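# Remove the arch's curved support, arch left intact

## Task

Pull the curved wooden support (the centring) out from beneath the arch so that the arch remains upright and none of its blocks shifts from its position. Any number of the four arms may be used.

## Robot and tools

SETUP. Four identical i2rt Big YAM arms (arm1, arm2, arm3, arm4) stand around a shared work area. Each has six revolute joints, a two-finger gripper and a wrist camera (arm1_cam_wrist etc.). Fixed room cameras: cam_back, cam_front, cam_top. Foot (base_link) positions in the scene frame, metres: arm1 about (+0.650, -0.006, +0.794), arm2 (+0.000, +0.656, +0.746), arm3 (-0.649, +0.006, +0.801), arm4 (-0.003, -0.653, +0.754). Each foot faces along its own +x: arm1 faces -x, arm3 faces +x, arm2 faces -y, arm4 faces +y, so all point toward the centre. The table tops under the arms are at z=+0.720. The hand reaches roughly 1.0 m from the joint-1 axis.

FRAME. One scene frame for all poses: origin on the floor, +z up. The hand point lies between the finger pads, about 1 cm short of the tips. The fingers point along the hand's +z; they open and close along its y axis. Quaternions are written w first.

move TOOL. Arguments are arm1..arm4 (each optional) plus cameras. An arm that is not named receives nothing new and may keep pushing toward an earlier target. Inside an arm's object:
- joints: absolute joint targets by name. joint1_rad -2.879..2.879 (base yaw, positive counter-clockwise from above, 0 means along the foot's facing); joint2_rad 0..3.141 (shoulder, 0 means upper arm level pointing back, larger raises it up and forward); joint3_rad 0..3.019 (elbow, 0 fully folded); joint4_rad -1.692..1.57 (hand pitch, positive lifts the fingers); joint5_rad -1.57..1.57 (sideways swing, positive toward the arm's right); joint6_rad -2.094..2.094 (roll, positive clockwise seen from behind); gripper_m 0..0.093, the fingertip gap in metres. The tolerances for 'done' are ±0.045, 0.14, 0.09, 0.055, 0.03, 0.035 rad and ±0.003 m.
- target: a single list of seven numbers [x, y, z, qw, qx, qy, qz], an absolute hand pose in the scene frame (metres), formatted like the 'hand' line. The hand travels in a straight line from its current hand_target toward it. When target is given, joints may contain only gripper_m, otherwise the call is refused.
- speed: top speed of the hand path, 0.002..0.5 m/s, default 0.25; turning is capped at twice that in rad/s. It is only allowed together with target.
- min_time_s: 0.1..8 s, the shortest duration for this arm's joint moves. It cannot shorten a move.
All motions in a call begin together. The hand paths end together, so the slowest one sets the pace. Each path lasts 0.5 to 10 s, and a whole action is capped at 15 s. Paths ignore obstacles and other arms. Each control step clips the commanded pose to 100 mm and 20 degrees from the measured pose, so expect an error of a centimetre or more, overshoot near full stretch, and wide swings in joint moves. Unknown keys make the call invalid. Out-of-range values get it refused, and then the later move, wait and finished_scene calls in that reply are skipped.
cameras: a list of names, ["all"], or []. When left out, a no-action call returns all cameras and an action returns none. A move with no arms returns the full state, the images and the scene number.

RESULTS. The line 'move: armN done' or the worst status word. joint_status/hand_status: off_target (stopped away from the target and may still be pushing); time_out (the joints are re-targeted close to where they stopped and keep pushing; send them their reported positions to relieve the push); not_followed / 'joint command not followed' / 'pose unreachable' (a self- or arm-collision check withheld the targets; the arm may keep trying them). on_its_own lists uncommanded actions, where 'held at' is a target, not a reading. An arm listed as 'as last shown' was not commanded and repeats its old lines. Joint velocities are in rad/s (gripper in m/s); 'within noise' means the arm is still. Torques are in N m, include gravity, carry offsets, and joints 3-4 wrap at ±28. The 'pictures' line gives the image order; images may trail the state slightly. The printed hand pose can be off, especially at long reach.

GRIPPER. When gripping a rigid part at full force, the reading sits up to 0.005 m below the part's width, or on some units up to 0.002 m above it. Closed on nothing it reads 0.000-0.003. Commanding about 0.005 m under the contact reading gives full force (roughly 50-64 N per pad). To release, command well above the reading.

wait: seconds 0..10, cameras as for move. Commands nothing new. zoom_image: camera (a room or wrist camera that appears in the latest images) and region [x0, y0, x1, y1] in image pixels, origin top-left, at most 504x504. finished_scene: scene = the current scene's number. It is irreversible, so make no further calls in that reply. The arch must still be standing without help when it is called.

CALIBRATION. Each camera comes with fisheye (wrist) or pinhole+radial (room) intrinsics, plus T_world_to_cam. Room cameras may have shifted by a few mm and degrees. Wrist camera poses are derived from joint readings and can be less accurate.

CAUTIONS. The arms do not stop when they make contact and can push hard; avoid shoving the arch blocks and keep the support from striking them on the way out. Prolonged pushing, holding a load or staying stretched out heats the motors: a MOTOR HOT line appears at 85 °C, and at 100 °C the arm goes limp for 30-60 s (OVER-TEMPERATURE FAULT, limit_stop_at_motor_heat), after which the targets must be resent. Never press two robots together, close a gripper on another arm's fingers, or strike anything hard. Do not let any object leave the work area or fall far. Loose objects may occasionally be nudged by outside disturbances. The arms act independently and do not wait for each other. Slow, smooth, gentle motion is preferred.

Each tool is called after "Call:" as name(argument=value, ...) on one line, values as JSON.

## Session

Call:
move()

Scene clock: 0.00 s.
Joint torques (N m): no reading
Motor temperatures (°C): arm1=[38 34 37 30 33 32 34] | arm2=[37 32 31 34 36 30 31] | arm3=[30 39 35 33 32 33 37] | arm4=[33 33 32 36 36 28 38]
Heat: arm1: hottest joint1_rad 38 °C; arm2: hottest joint1_rad 37 °C; arm3: hottest joint2_rad 39 °C; arm4: hottest gripper 38 °C.
Joint velocities: within noise
arm1.joint_positions: joint1_rad=-0.338 joint2_rad=+0.579 joint3_rad=+1.357 joint4_rad=-1.551 joint5_rad=-0.092 joint6_rad=+0.681 gripper_m=+0.09396
arm1.joint_status: not commanded
arm1.hand: x=+0.4682 y=+0.0429 z=+1.2854 quat_wxyz=(+0.101, +0.807, -0.442, -0.380) (m; scene frame)
arm1.hand_target: x=+0.4697 y=+0.0423 z=+1.2939 quat_wxyz=(+0.102, +0.803, -0.439, -0.390) (m; scene frame)
arm1.hand_status: not commanded
arm2.joint_positions: joint1_rad=-0.491 joint2_rad=+0.571 joint3_rad=+1.396 joint4_rad=-1.145 joint5_rad=+0.158 joint6_rad=+0.378 gripper_m=+0.09396
arm2.joint_status: not commanded
arm2.hand: x=-0.1424 y=+0.4717 z=+1.3418 quat_wxyz=(-0.330, -0.780, -0.216, +0.486) (m; scene frame)
arm2.hand_target: x=-0.1404 y=+0.4751 z=+1.3501 quat_wxyz=(-0.336, -0.774, -0.213, +0.492) (m; scene frame)
arm2.hand_status: not commanded
arm3.joint_positions: joint1_rad=-0.617 joint2_rad=+0.648 joint3_rad=+1.424 joint4_rad=-1.441 joint5_rad=-0.053 joint6_rad=+0.679 gripper_m=+0.09396
arm3.joint_status: not commanded
arm3.hand: x=-0.4492 y=-0.1083 z=+1.3285 quat_wxyz=(-0.435, -0.518, -0.735, -0.041) (m; scene frame)
arm3.hand_target: x=-0.4509 y=-0.1071 z=+1.3401 quat_wxyz=(-0.447, -0.514, -0.731, -0.042) (m; scene frame)
arm3.hand_status: not commanded
arm4.joint_positions: joint1_rad=-0.377 joint2_rad=+0.615 joint3_rad=+1.493 joint4_rad=-1.274 joint5_rad=+0.157 joint6_rad=-0.616 gripper_m=+0.09396
arm4.joint_status: not commanded
arm4.hand: x=+0.0978 y=-0.4603 z=+1.3602 quat_wxyz=(-0.554, +0.623, -0.545, -0.090) (m; scene frame)
arm4.hand_target: x=+0.0963 y=-0.4637 z=+1.3683 quat_wxyz=(-0.562, +0.618, -0.542, -0.093) (m; scene frame)
arm4.hand_status: not commanded
pictures: arm1_cam_wrist, arm2_cam_wrist, arm3_cam_wrist, arm4_cam_wrist, cam_back, cam_front, cam_top

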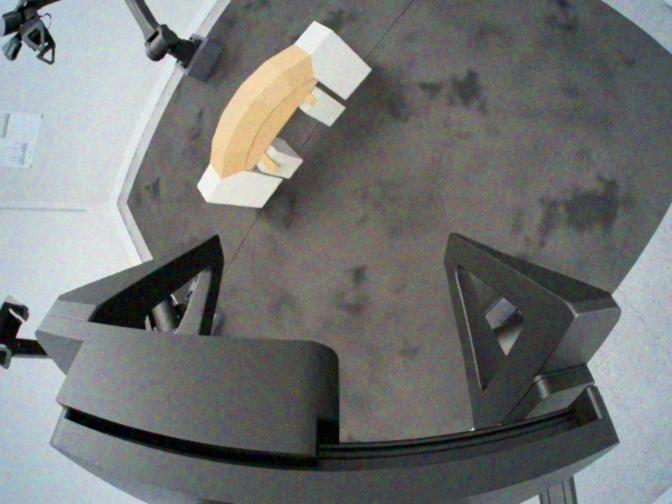

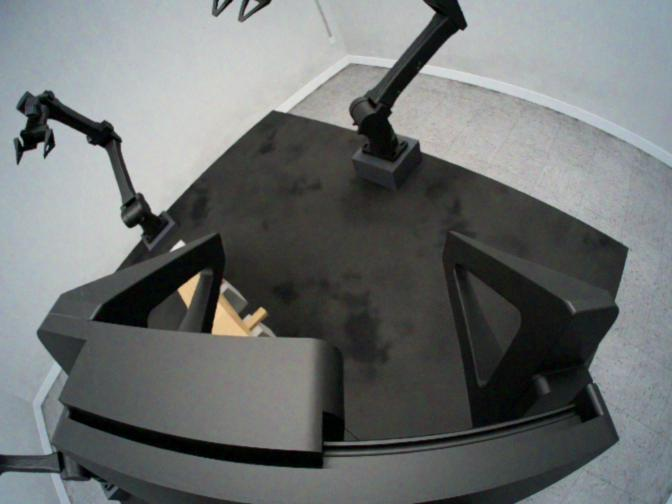

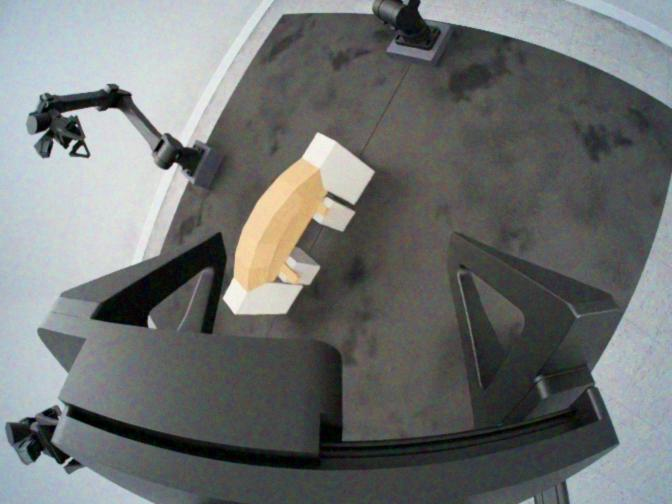

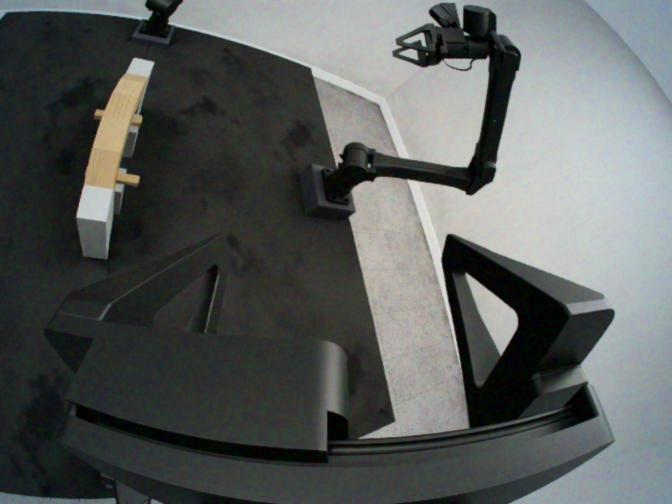

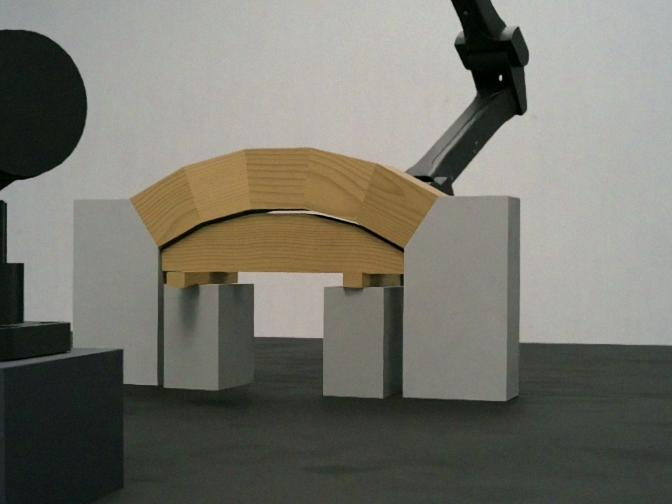

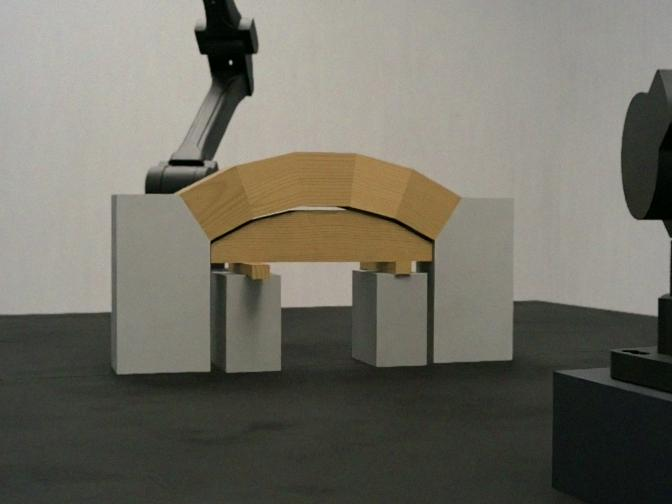

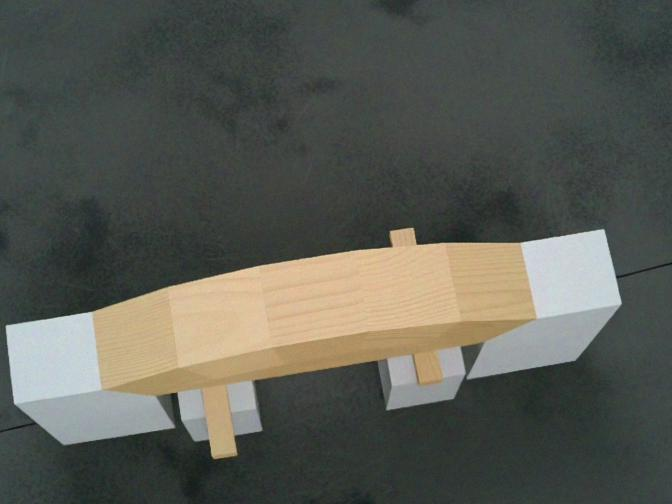

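Call:
zoom_image(camera="cam_top", region=[160, 220, 480, 470])

Call:
zoom_image(camera="cam_back", region=[140, 190, 440, 400])

Call:
zoom_image(camera="cam_front", region=[180, 180, 460, 390])

Call:
zoom_image(camera="arm4_cam_wrist", region=[60, 40, 180, 270])

Scaled by 1.575 from the camera's 672x504 image, which has a finer 960x720 frame.

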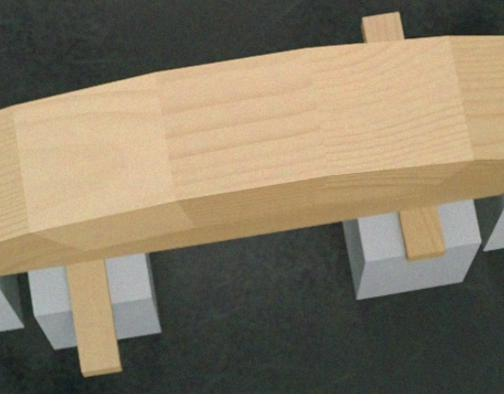

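Scaled by 1.680 from the camera's 672x504 image, which has a finer 960x720 frame.

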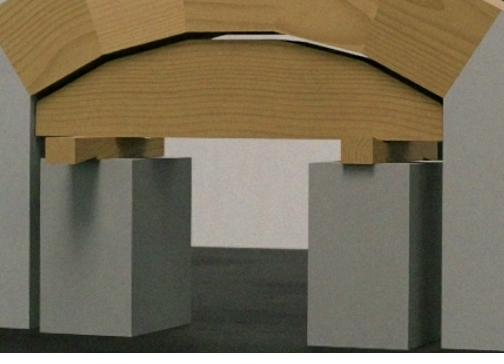

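Scaled by 1.800 from the camera's 672x504 image, which has a finer 960x720 frame.

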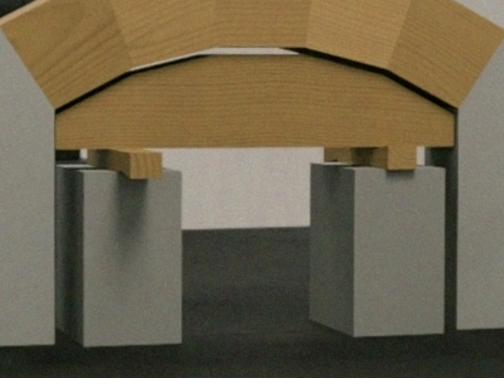

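Scaled by 2.191 from the camera's 672x504 image, which has a finer 960x720 frame.

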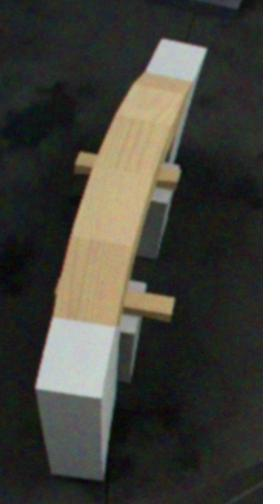

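Call:
move(arm3={"target":[-0.20,0.106,0.87,0.7065,0.0283,0.7065,-0.0283],"speed":0.2,"joints":{"gripper_m":0.06}}, arm1={"target":[0.23,-0.107,0.87,0.0283,-0.7065,0.0283,0.7065],"speed":0.2,"joints":{"gripper_m":0.06}}, cameras=["all"])

Scene clock: 9.83 s.
Joint torques (N m): arm1=[-1.03 -6.77 1.7 3.48 -0.08 -0.2] | arm2=[1.03 3.66 9.51 2.4 0.11 0] | arm3=[-0.38 -8.76 2.92 2.18 -0.02 -0.02] | arm4=[-0.62 4.48 8.32 2.3 0.03 0.05]
Motor temperatures (°C): arm1=[38 34 38 30 33 32 34] | arm2=[36 32 32 34 36 29 31] | arm3=[30 39 38 33 32 33 37] | arm4=[33 33 33 36 36 28 38]
Heat: arm1: hottest joint1_rad 38 °C; arm2: hottest joint1_rad 36 °C; arm3: hottest joint2_rad 39 °C; arm4: hottest gripper 38 °C.
move: arm1 done; arm3 done
Joint velocities: within noise
arm1.joint_positions: joint1_rad=+0.469 joint2_rad=+1.896 joint3_rad=+0.292 joint4_rad=+1.562 joint5_rad=+0.521 joint6_rad=+0.033 gripper_m=+0.06011
arm1.joint_status: all done
arm1.hand: x=+0.2347 y=-0.1081 z=+0.8710 quat_wxyz=(-0.026, +0.718, -0.029, -0.695) (m; scene frame)
arm1.hand_target: x=+0.2299 y=-0.1070 z=+0.8703 quat_wxyz=(-0.029, +0.713, -0.029, -0.699) (m; scene frame)
arm1.hand_status: done (0.005 m and 1.9 deg from the pose sent, 0.502 m and 64.0 deg at the start; a joint's target at an end of its range on 25 of 123 steps)
arm2, arm4: as last shown
arm3.joint_positions: joint1_rad=+0.357 joint2_rad=+1.925 joint3_rad=+0.360 joint4_rad=+1.536 joint5_rad=+0.479 joint6_rad=+0.024 gripper_m=+0.06009
arm3.joint_status: all done
arm3.hand: x=-0.2047 y=+0.1039 z=+0.8703 quat_wxyz=(-0.695, -0.032, -0.718, +0.028) (m; scene frame)
arm3.hand_target: x=-0.2000 y=+0.1060 z=+0.8703 quat_wxyz=(-0.700, -0.029, -0.713, +0.029) (m; scene frame)
arm3.hand_status: done (0.005 m and 1.9 deg from the pose sent, 0.564 m and 65.6 deg at the start; a joint's target at an end of its range on 28 of 123 steps)
pictures: arm1_cam_wrist, arm2_cam_wrist, arm3_cam_wrist, arm4_cam_wrist, cam_back, cam_front, cam_top
camera_calibration:
arm1_cam_wrist: T_world_to_cam=[[0.0916981, 0.995783, -0.00288173, 0.0875731], [0.604425, -0.0579588, -0.794551, 0.547148], [-0.791367, 0.071117, -0.607191, 0.850071], [0, 0, 0, 1]] pos_world=[0.333977, -0.115946, 0.951145]
arm3_cam_wrist: T_world_to_cam=[[-0.0711422, -0.997433, -0.008118, 0.0970355], [-0.633375, 0.0514599, -0.772132, 0.538904], [0.770568, -0.0497895, -0.63541, 0.843702], [0, 0, 0, 1]] pos_world=[-0.301899, 0.111062, 0.95299]

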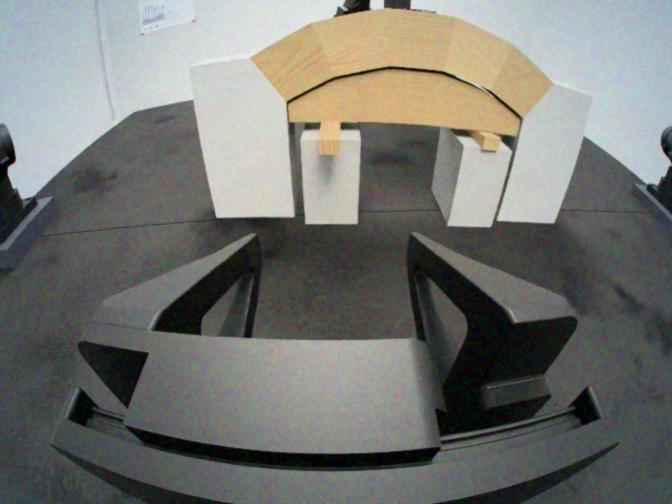

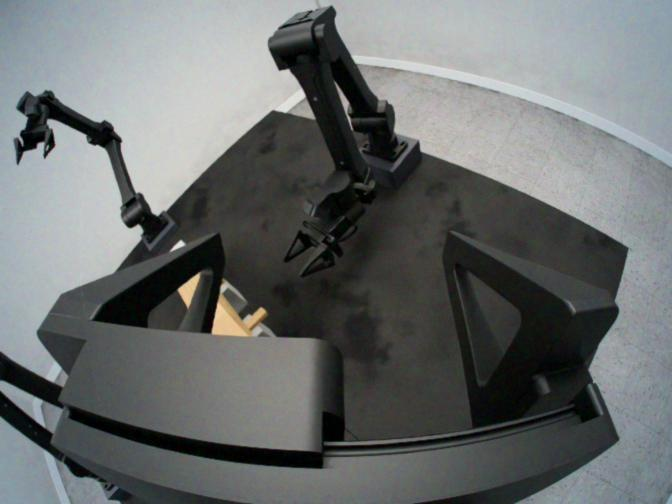

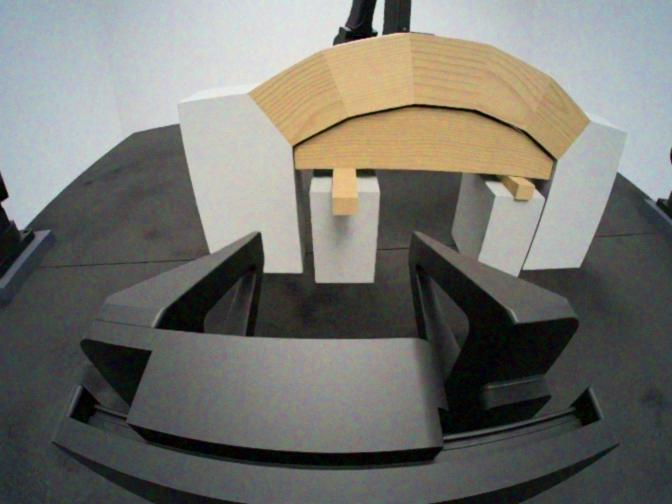

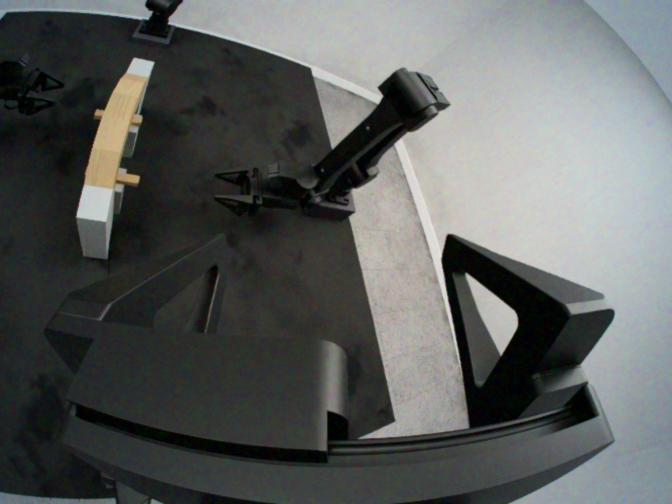

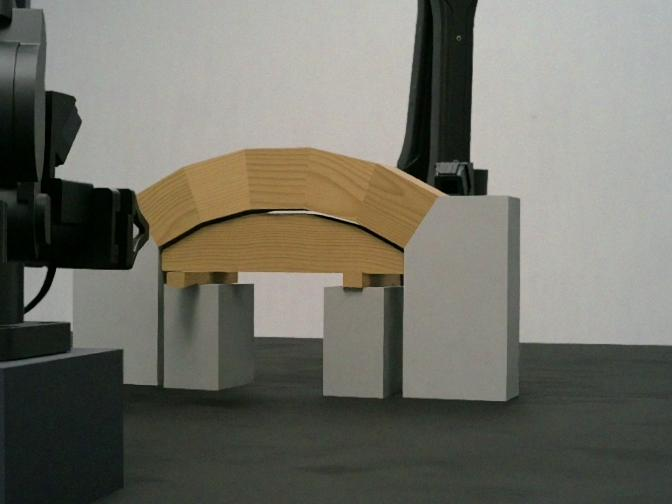

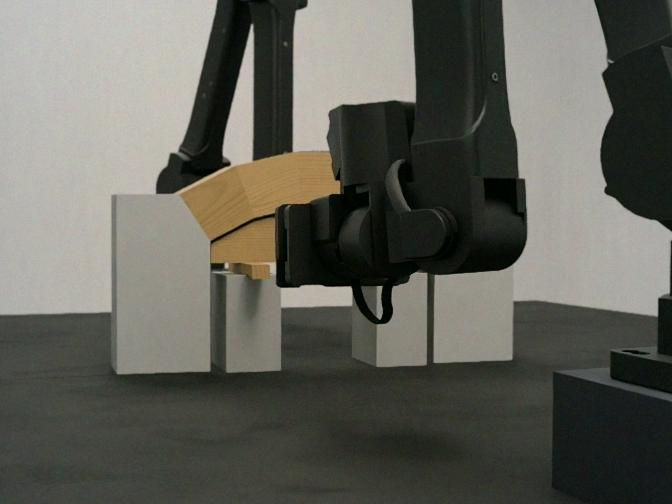

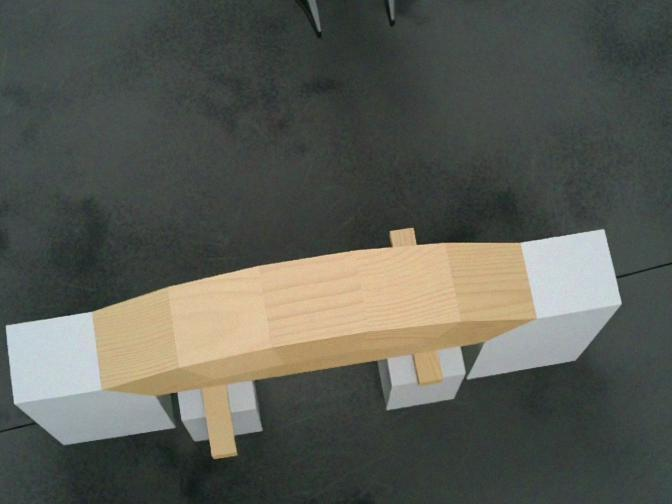

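Call:
move(arm3={"target":[-0.14,0.095,0.84,0.7065,0.0283,0.7065,-0.0283],"speed":0.15}, arm1={"target":[0.13,-0.100,0.84,0.0283,-0.7065,0.0283,0.7065],"speed":0.15}, cameras=["all"])

Scene clock: 13.17 s.
Joint torques (N m): arm1=[-1.49 -10.05 2.81 1.7 -0.11 -0.21] | arm2=[1.08 3.49 9.48 2.44 0.1 -0.01] | arm3=[-0.73 -10.87 3.25 2.22 -0.01 -0.05] | arm4=[-0.85 4.78 8.47 2.15 0.05 0.1]
Motor temperatures (°C): arm1=[38 34 38 30 32 32 34] | arm2=[36 32 32 34 36 29 30] | arm3=[30 39 38 33 32 33 37] | arm4=[33 33 33 36 36 28 38]
Heat: arm1: hottest joint1_rad 38 °C; arm2: hottest joint1_rad 36 °C; arm3: hottest joint2_rad 39 °C; arm4: hottest gripper 38 °C.
move: arm1 off_target; arm3 done
Joint velocities: within noise
arm1.joint_positions: joint1_rad=+0.340 joint2_rad=+2.055 joint3_rad=+0.551 joint4_rad=+1.524 joint5_rad=+0.384 joint6_rad=+0.022 gripper_m=+0.06011
arm1.joint_status: not commanded
arm1.hand: x=+0.1367 y=-0.1048 z=+0.8530 quat_wxyz=(-0.018, +0.698, -0.031, -0.715) (m; scene frame)
arm1.hand_target: x=+0.1307 y=-0.0999 z=+0.8402 quat_wxyz=(-0.028, +0.707, -0.028, -0.706) (m; scene frame)
arm1.hand_status: off_target (0.015 m and 1.9 deg from the pose sent, 0.110 m and 1.9 deg at the start)
arm2, arm4: as last shown
arm3.joint_positions: joint1_rad=+0.269 joint2_rad=+2.073 joint3_rad=+0.524 joint4_rad=+1.536 joint5_rad=+0.383 joint6_rad=+0.017 gripper_m=+0.06009
arm3.joint_status: not commanded
arm3.hand: x=-0.1454 y=+0.0974 z=+0.8410 quat_wxyz=(-0.700, -0.028, -0.713, +0.025) (m; scene frame)
arm3.hand_target: x=-0.1401 y=+0.0949 z=+0.8401 quat_wxyz=(-0.705, -0.029, -0.708, +0.028) (m; scene frame)
arm3.hand_status: done (0.006 m and 1.2 deg from the pose sent, 0.072 m and 1.9 deg at the start; a joint's target at an end of its range on 39 of 40 steps)
pictures: arm1_cam_wrist, arm2_cam_wrist, arm3_cam_wrist, arm4_cam_wrist, cam_back, cam_front, cam_top
camera_calibration:
arm1_cam_wrist: T_world_to_cam=[[0.0826893, 0.996362, -0.020632, 0.10966], [0.558861, -0.0635019, -0.826826, 0.625353], [-0.825128, 0.0568393, -0.562079, 0.726031], [0, 0, 0, 1]] pos_world=[0.240516, -0.110817, 0.927407]
arm3_cam_wrist: T_world_to_cam=[[-0.0616466, -0.998055, -0.00929652, 0.0968967], [-0.623313, 0.0457713, -0.780632, 0.563318], [0.779539, -0.0423287, -0.624922, 0.770873], [0, 0, 0, 1]] pos_world=[-0.243829, 0.103554, 0.92238]

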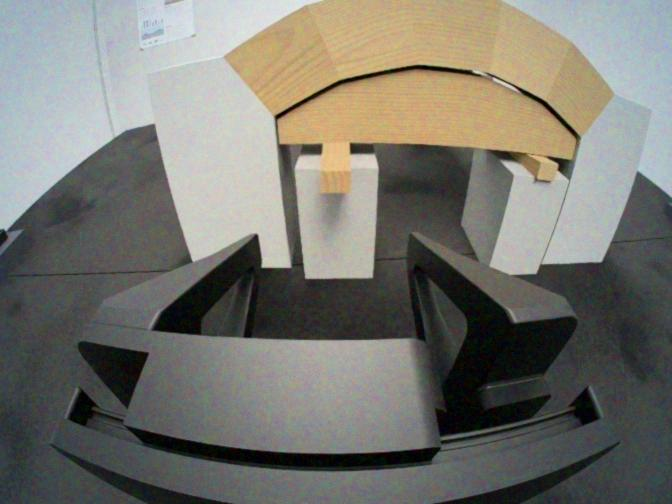

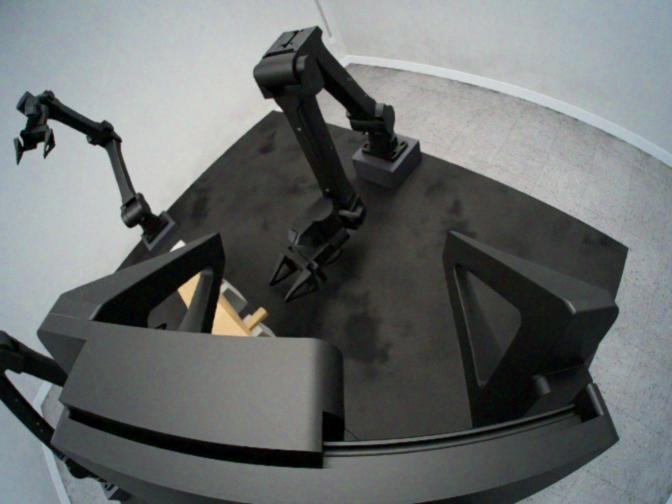

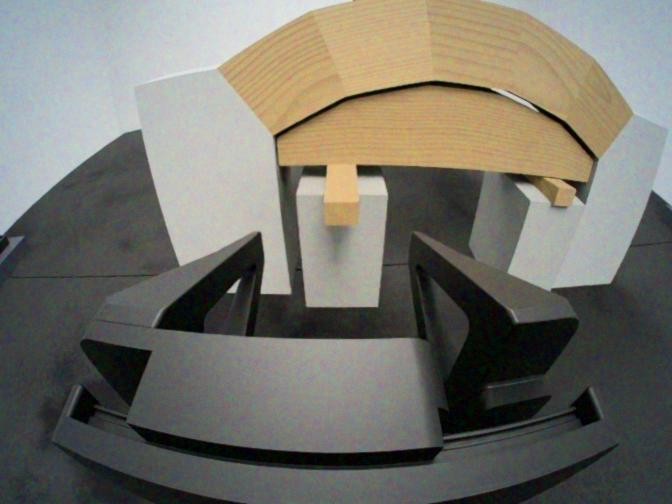

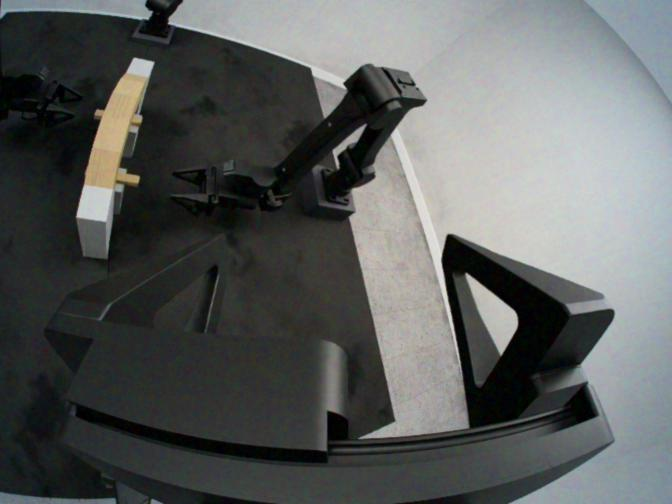

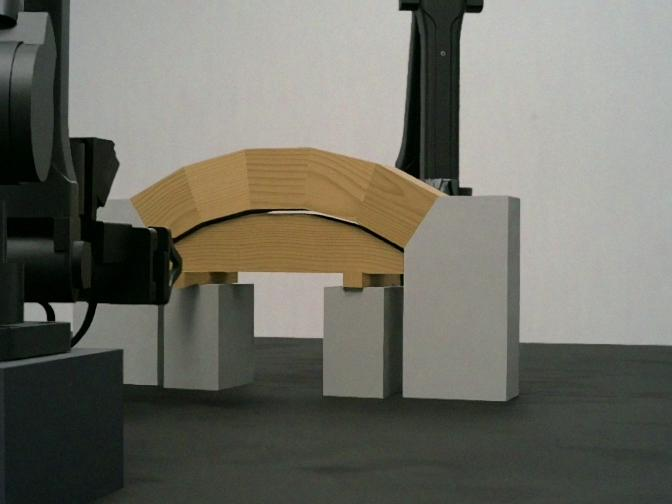

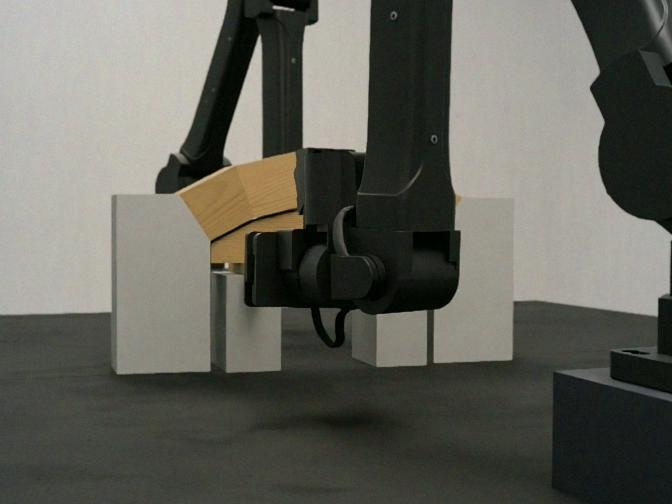

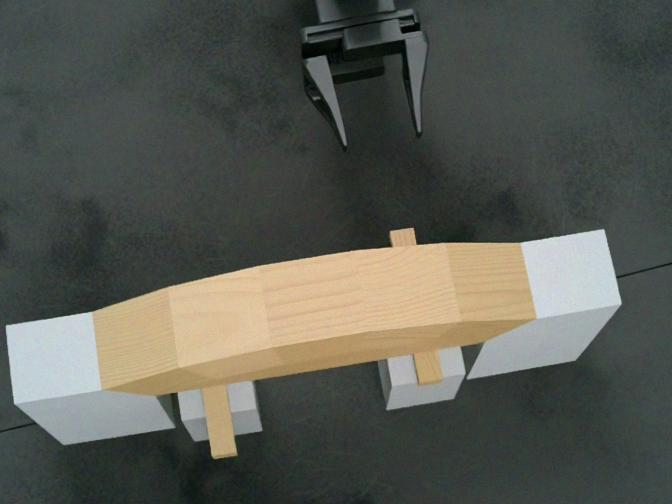

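Call:
zoom_image(camera="cam_back", region=[60, 180, 260, 330])

Call:
zoom_image(camera="cam_front", region=[180, 200, 330, 330])

Call:
zoom_image(camera="arm2_cam_wrist", region=[150, 200, 350, 350])

Scaled by 2.520 from the camera's 672x504 image, which has a finer 960x720 frame.

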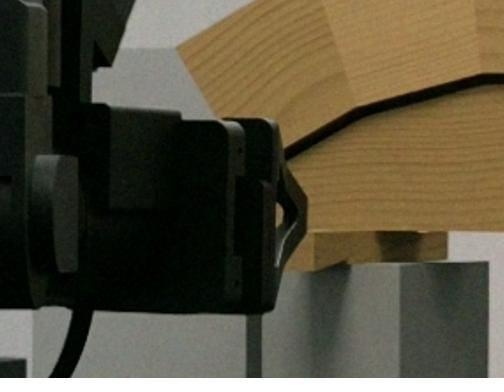

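Scaled by 3.360 from the camera's 672x504 image, which has a finer 960x720 frame.

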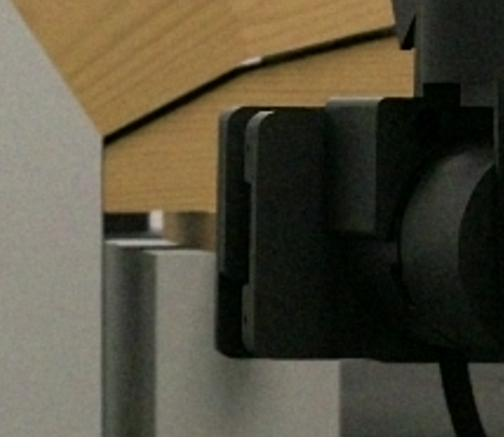

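Scaled by 2.520 from the camera's 672x504 image, which has a finer 960x720 frame.

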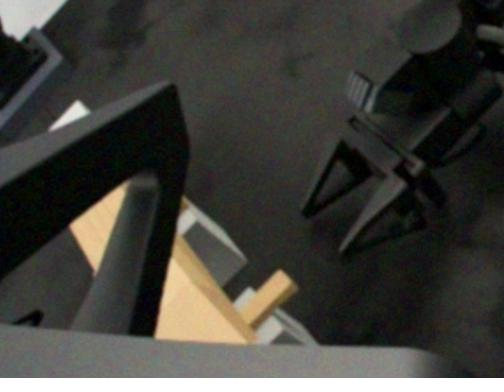

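Call:
move(arm3={"target":[-0.112,0.0925,0.8265,0.7065,0.0283,0.7065,-0.0283],"speed":0.1}, arm1={"target":[0.065,-0.099,0.837,0.0283,-0.7065,0.0283,0.7065],"speed":0.1}, cameras=["arm1_cam_wrist","arm3_cam_wrist","cam_top","cam_back","cam_front"])

Call:
zoom_image(camera="cam_back", region=[60, 180, 260, 330])

Call:
zoom_image(camera="cam_front", region=[180, 200, 330, 330])

Call:
zoom_image(camera="cam_top", region=[160, 150, 480, 490])

Scene clock: 16.17 s.
Joint torques (N m): arm1=[-1.49 -11.81 4.16 1.68 -0.11 -0.22] | arm2=[1.32 3.9 9.5 2.36 0.09 -0.02] | arm3=[-0.97 -11.93 3.6 1.33 -0.03 -0.02] | arm4=[-1.26 4.54 8.21 2.3 0.02 0.08]
Motor temperatures (°C): arm1=[38 34 38 30 32 32 34] | arm2=[36 32 33 34 35 29 30] | arm3=[30 39 37 33 32 33 37] | arm4=[33 33 33 36 36 28 38]
Heat: arm1: hottest joint1_rad 38 °C; arm2: hottest joint1_rad 36 °C; arm3: hottest joint2_rad 39 °C; arm4: hottest gripper 38 °C.
move: arm1 off_target; arm3 done
Joint velocities: within noise
arm1.joint_positions: joint1_rad=+0.293 joint2_rad=+2.091 joint3_rad=+0.718 joint4_rad=+1.390 joint5_rad=+0.337 joint6_rad=+0.021 gripper_m=+0.06011
arm1.joint_status: not commanded
arm1.hand: x=+0.0738 y=-0.1049 z=+0.8505 quat_wxyz=(-0.018, +0.699, -0.030, -0.714) (m; scene frame)
arm1.hand_target: x=+0.0658 y=-0.0989 z=+0.8373 quat_wxyz=(-0.028, +0.706, -0.028, -0.707) (m; scene frame)
arm1.hand_status: off_target (0.017 m and 1.7 deg from the pose sent, 0.074 m and 1.9 deg at the start)
arm2, arm4: as last shown
arm3.joint_positions: joint1_rad=+0.243 joint2_rad=+2.128 joint3_rad=+0.606 joint4_rad=+1.536 joint5_rad=+0.354 joint6_rad=+0.016 gripper_m=+0.06009
arm3.joint_status: not commanded
arm3.hand: x=-0.1176 y=+0.0961 z=+0.8338 quat_wxyz=(-0.709, -0.030, -0.705, +0.021) (m; scene frame)
arm3.hand_target: x=-0.1122 y=+0.0925 z=+0.8267 quat_wxyz=(-0.707, -0.028, -0.707, +0.028) (m; scene frame)
arm3.hand_status: done (0.010 m and 0.9 deg from the pose sent, 0.037 m and 1.2 deg at the start)
pictures: arm1_cam_wrist, arm3_cam_wrist, cam_back, cam_front, cam_top
camera_calibration:
arm1_cam_wrist: T_world_to_cam=[[0.0820486, 0.99646, -0.0183426, 0.113036], [0.56112, -0.0613974, -0.825454, 0.657271], [-0.823658, 0.057435, -0.564171, 0.674427], [0, 0, 0, 1]] pos_world=[0.177415, -0.111016, 0.925113]
arm3_cam_wrist: T_world_to_cam=[[-0.0592939, -0.998087, -0.0175322, 0.104413], [-0.603299, 0.0498221, -0.795958, 0.589854], [0.795308, -0.0366183, -0.605098, 0.729342], [0, 0, 0, 1]] pos_world=[-0.218003, 0.101533, 0.912653]

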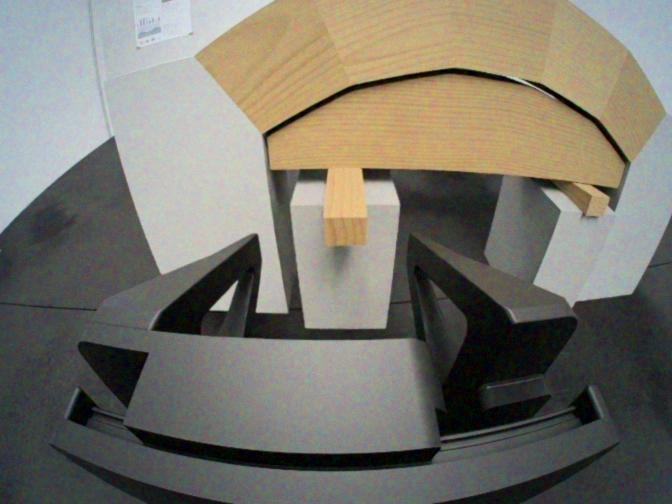

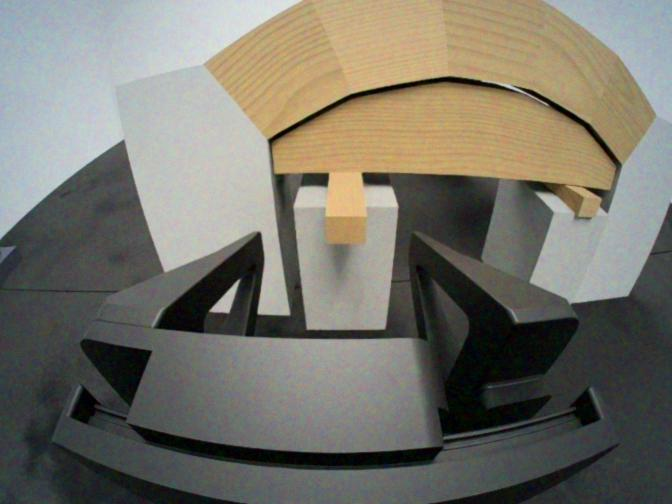

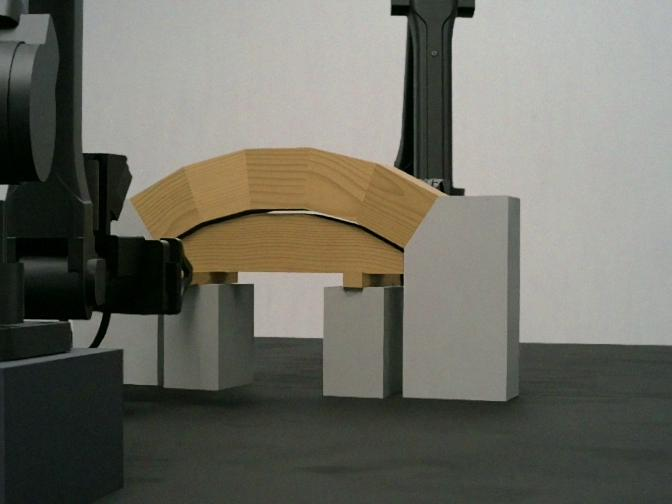

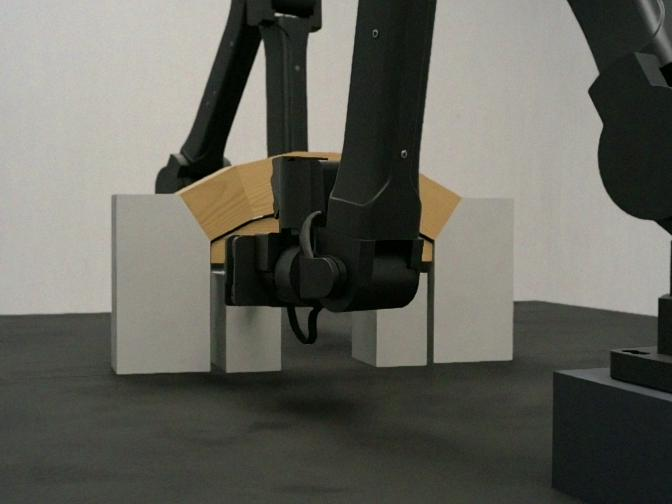

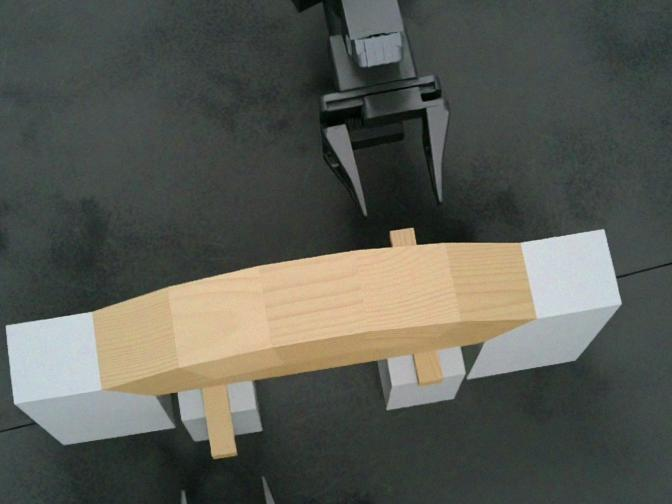

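Scaled by 2.520 from the camera's 672x504 image, which has a finer 960x720 frame.

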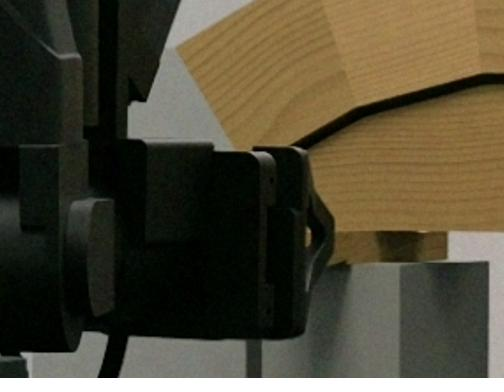

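Scaled by 3.360 from the camera's 672x504 image, which has a finer 960x720 frame.

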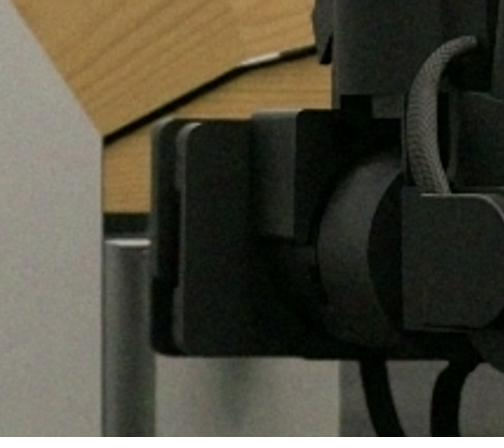

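Scaled by 1.482 from the camera's 672x504 image, which has a finer 960x720 frame.

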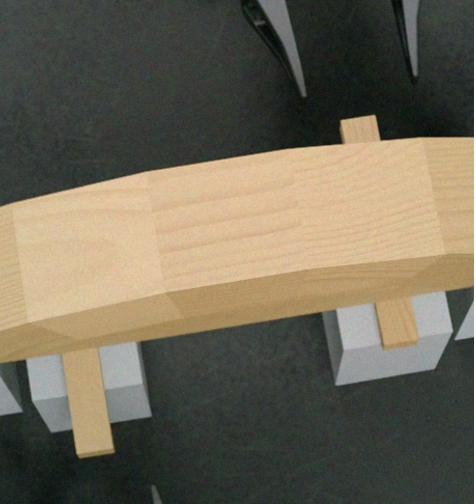

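Call:
move(arm3={"target":[-0.083,0.0875,0.822,0.7065,0.0283,0.7065,-0.0283],"speed":0.06}, arm1={"target":[0.034,-0.095,0.832,0.0283,-0.7065,0.0283,0.7065],"speed":0.06}, cameras=["arm1_cam_wrist","arm3_cam_wrist","cam_top","cam_back","cam_front"])

Call:
zoom_image(camera="cam_back", region=[60, 180, 260, 330])

Call:
zoom_image(camera="cam_top", region=[160, 150, 480, 490])

Scene clock: 17.93 s.
Joint torques (N m): arm1=[-1.55 -12.69 4.79 1.69 -0.11 -0.23] | arm2=[1.14 3.6 9.47 2.43 0.09 -0.02] | arm3=[-0.97 -12.45 4.33 0.91 -0.02 -0.03] | arm4=[-1.14 4.72 8.23 2.29 0.06 0.1]
Motor temperatures (°C): arm1=[38 34 38 30 32 32 34] | arm2=[36 32 33 34 35 29 30] | arm3=[30 40 37 33 32 33 37] | arm4=[33 33 33 36 36 28 38]
Heat: arm1: hottest joint1_rad 38 °C; arm2: hottest joint1_rad 36 °C; arm3: hottest joint2_rad 40 °C; arm4: hottest gripper 38 °C.
move: arm1 off_target; arm3 off_target
Joint velocities: within noise
arm1.joint_positions: joint1_rad=+0.268 joint2_rad=+2.125 joint3_rad=+0.802 joint4_rad=+1.339 joint5_rad=+0.311 joint6_rad=+0.021 gripper_m=+0.06011
arm1.joint_status: not commanded
arm1.hand: x=+0.0434 y=-0.1014 z=+0.8460 quat_wxyz=(-0.018, +0.699, -0.030, -0.714) (m; scene frame)
arm1.hand_target: x=+0.0349 y=-0.0948 z=+0.8322 quat_wxyz=(-0.028, +0.707, -0.028, -0.707) (m; scene frame)
arm1.hand_status: off_target (0.018 m and 1.6 deg from the pose sent, 0.045 m and 1.7 deg at the start)
arm2, arm4: as last shown
arm3.joint_positions: joint1_rad=+0.211 joint2_rad=+2.149 joint3_rad=+0.679 joint4_rad=+1.490 joint5_rad=+0.323 joint6_rad=+0.016 gripper_m=+0.06009
arm3.joint_status: not commanded
arm3.hand: x=-0.0894 y=+0.0911 z=+0.8315 quat_wxyz=(-0.711, -0.031, -0.702, +0.021) (m; scene frame)
arm3.hand_target: x=-0.0835 y=+0.0875 z=+0.8221 quat_wxyz=(-0.706, -0.028, -0.707, +0.028) (m; scene frame)
arm3.hand_status: off_target (0.012 m and 1.2 deg from the pose sent, 0.038 m and 0.9 deg at the start)
pictures: arm1_cam_wrist, arm3_cam_wrist, cam_back, cam_front, cam_top
camera_calibration:
arm1_cam_wrist: T_world_to_cam=[[0.0821053, 0.996474, -0.0172953, 0.110999], [0.561676, -0.0606012, -0.825135, 0.670679], [-0.823273, 0.0580336, -0.564671, 0.647091], [0, 0, 0, 1]] pos_world=[0.146915, -0.107517, 0.920714]
arm3_cam_wrist: T_world_to_cam=[[-0.0591549, -0.998062, -0.0193111, 0.102544], [-0.597646, 0.0509039, -0.800142, 0.609132], [0.799575, -0.0357911, -0.599499, 0.701041], [0, 0, 0, 1]] pos_world=[-0.190424, 0.096429, 0.909646]

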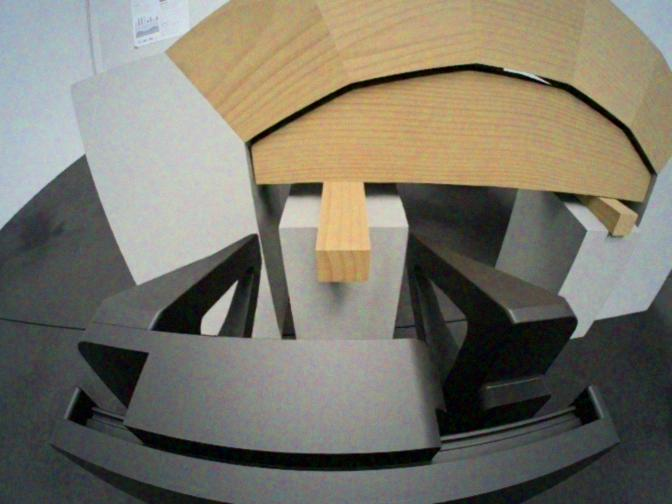

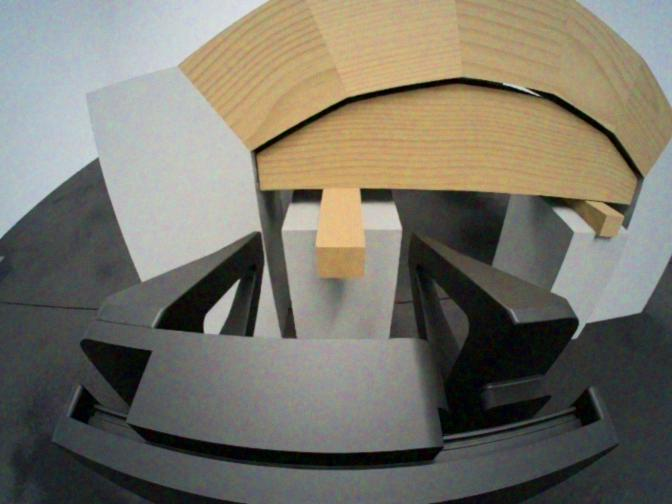

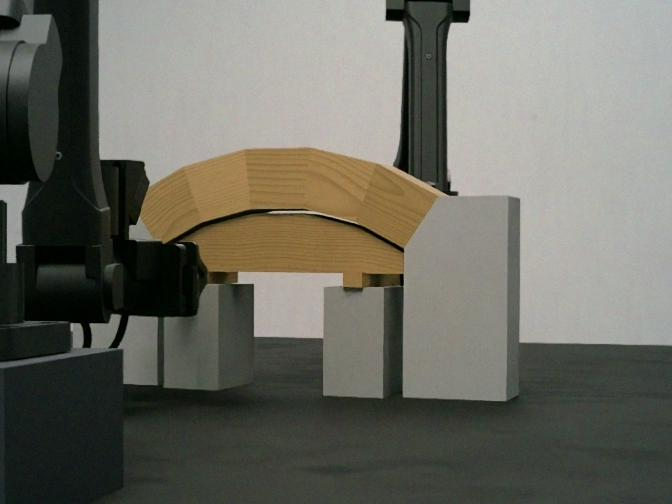

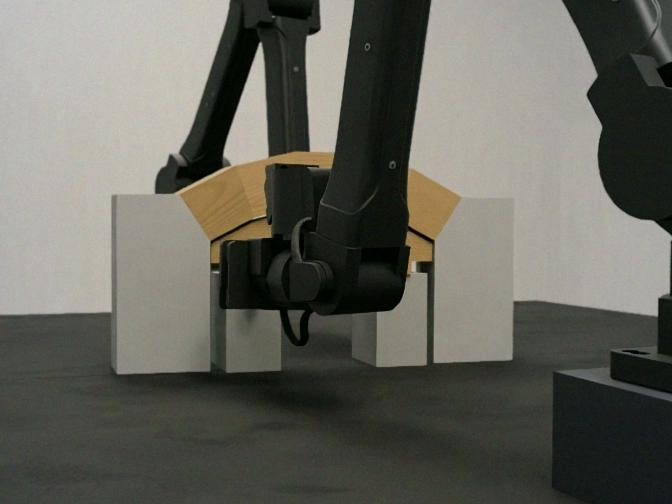

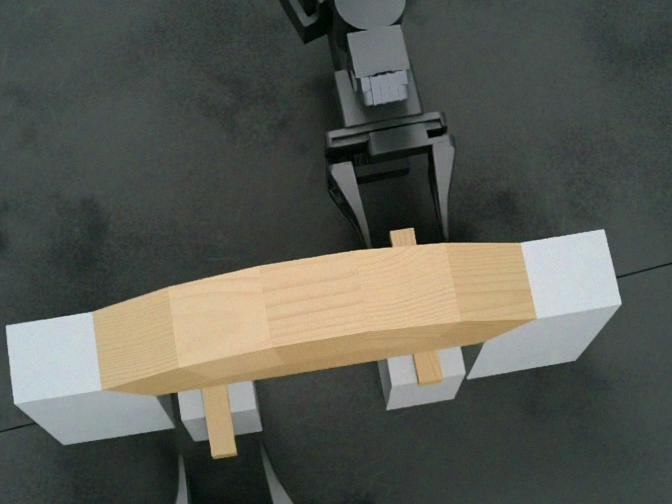

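Scaled by 2.520 from the camera's 672x504 image, which has a finer 960x720 frame.

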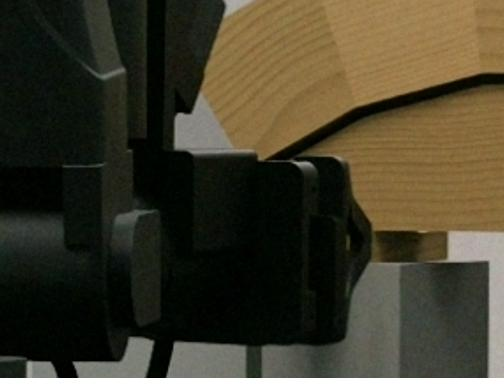

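Scaled by 1.482 from the camera's 672x504 image, which has a finer 960x720 frame.

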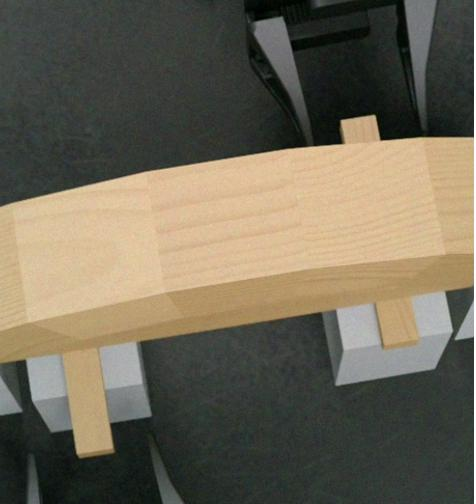

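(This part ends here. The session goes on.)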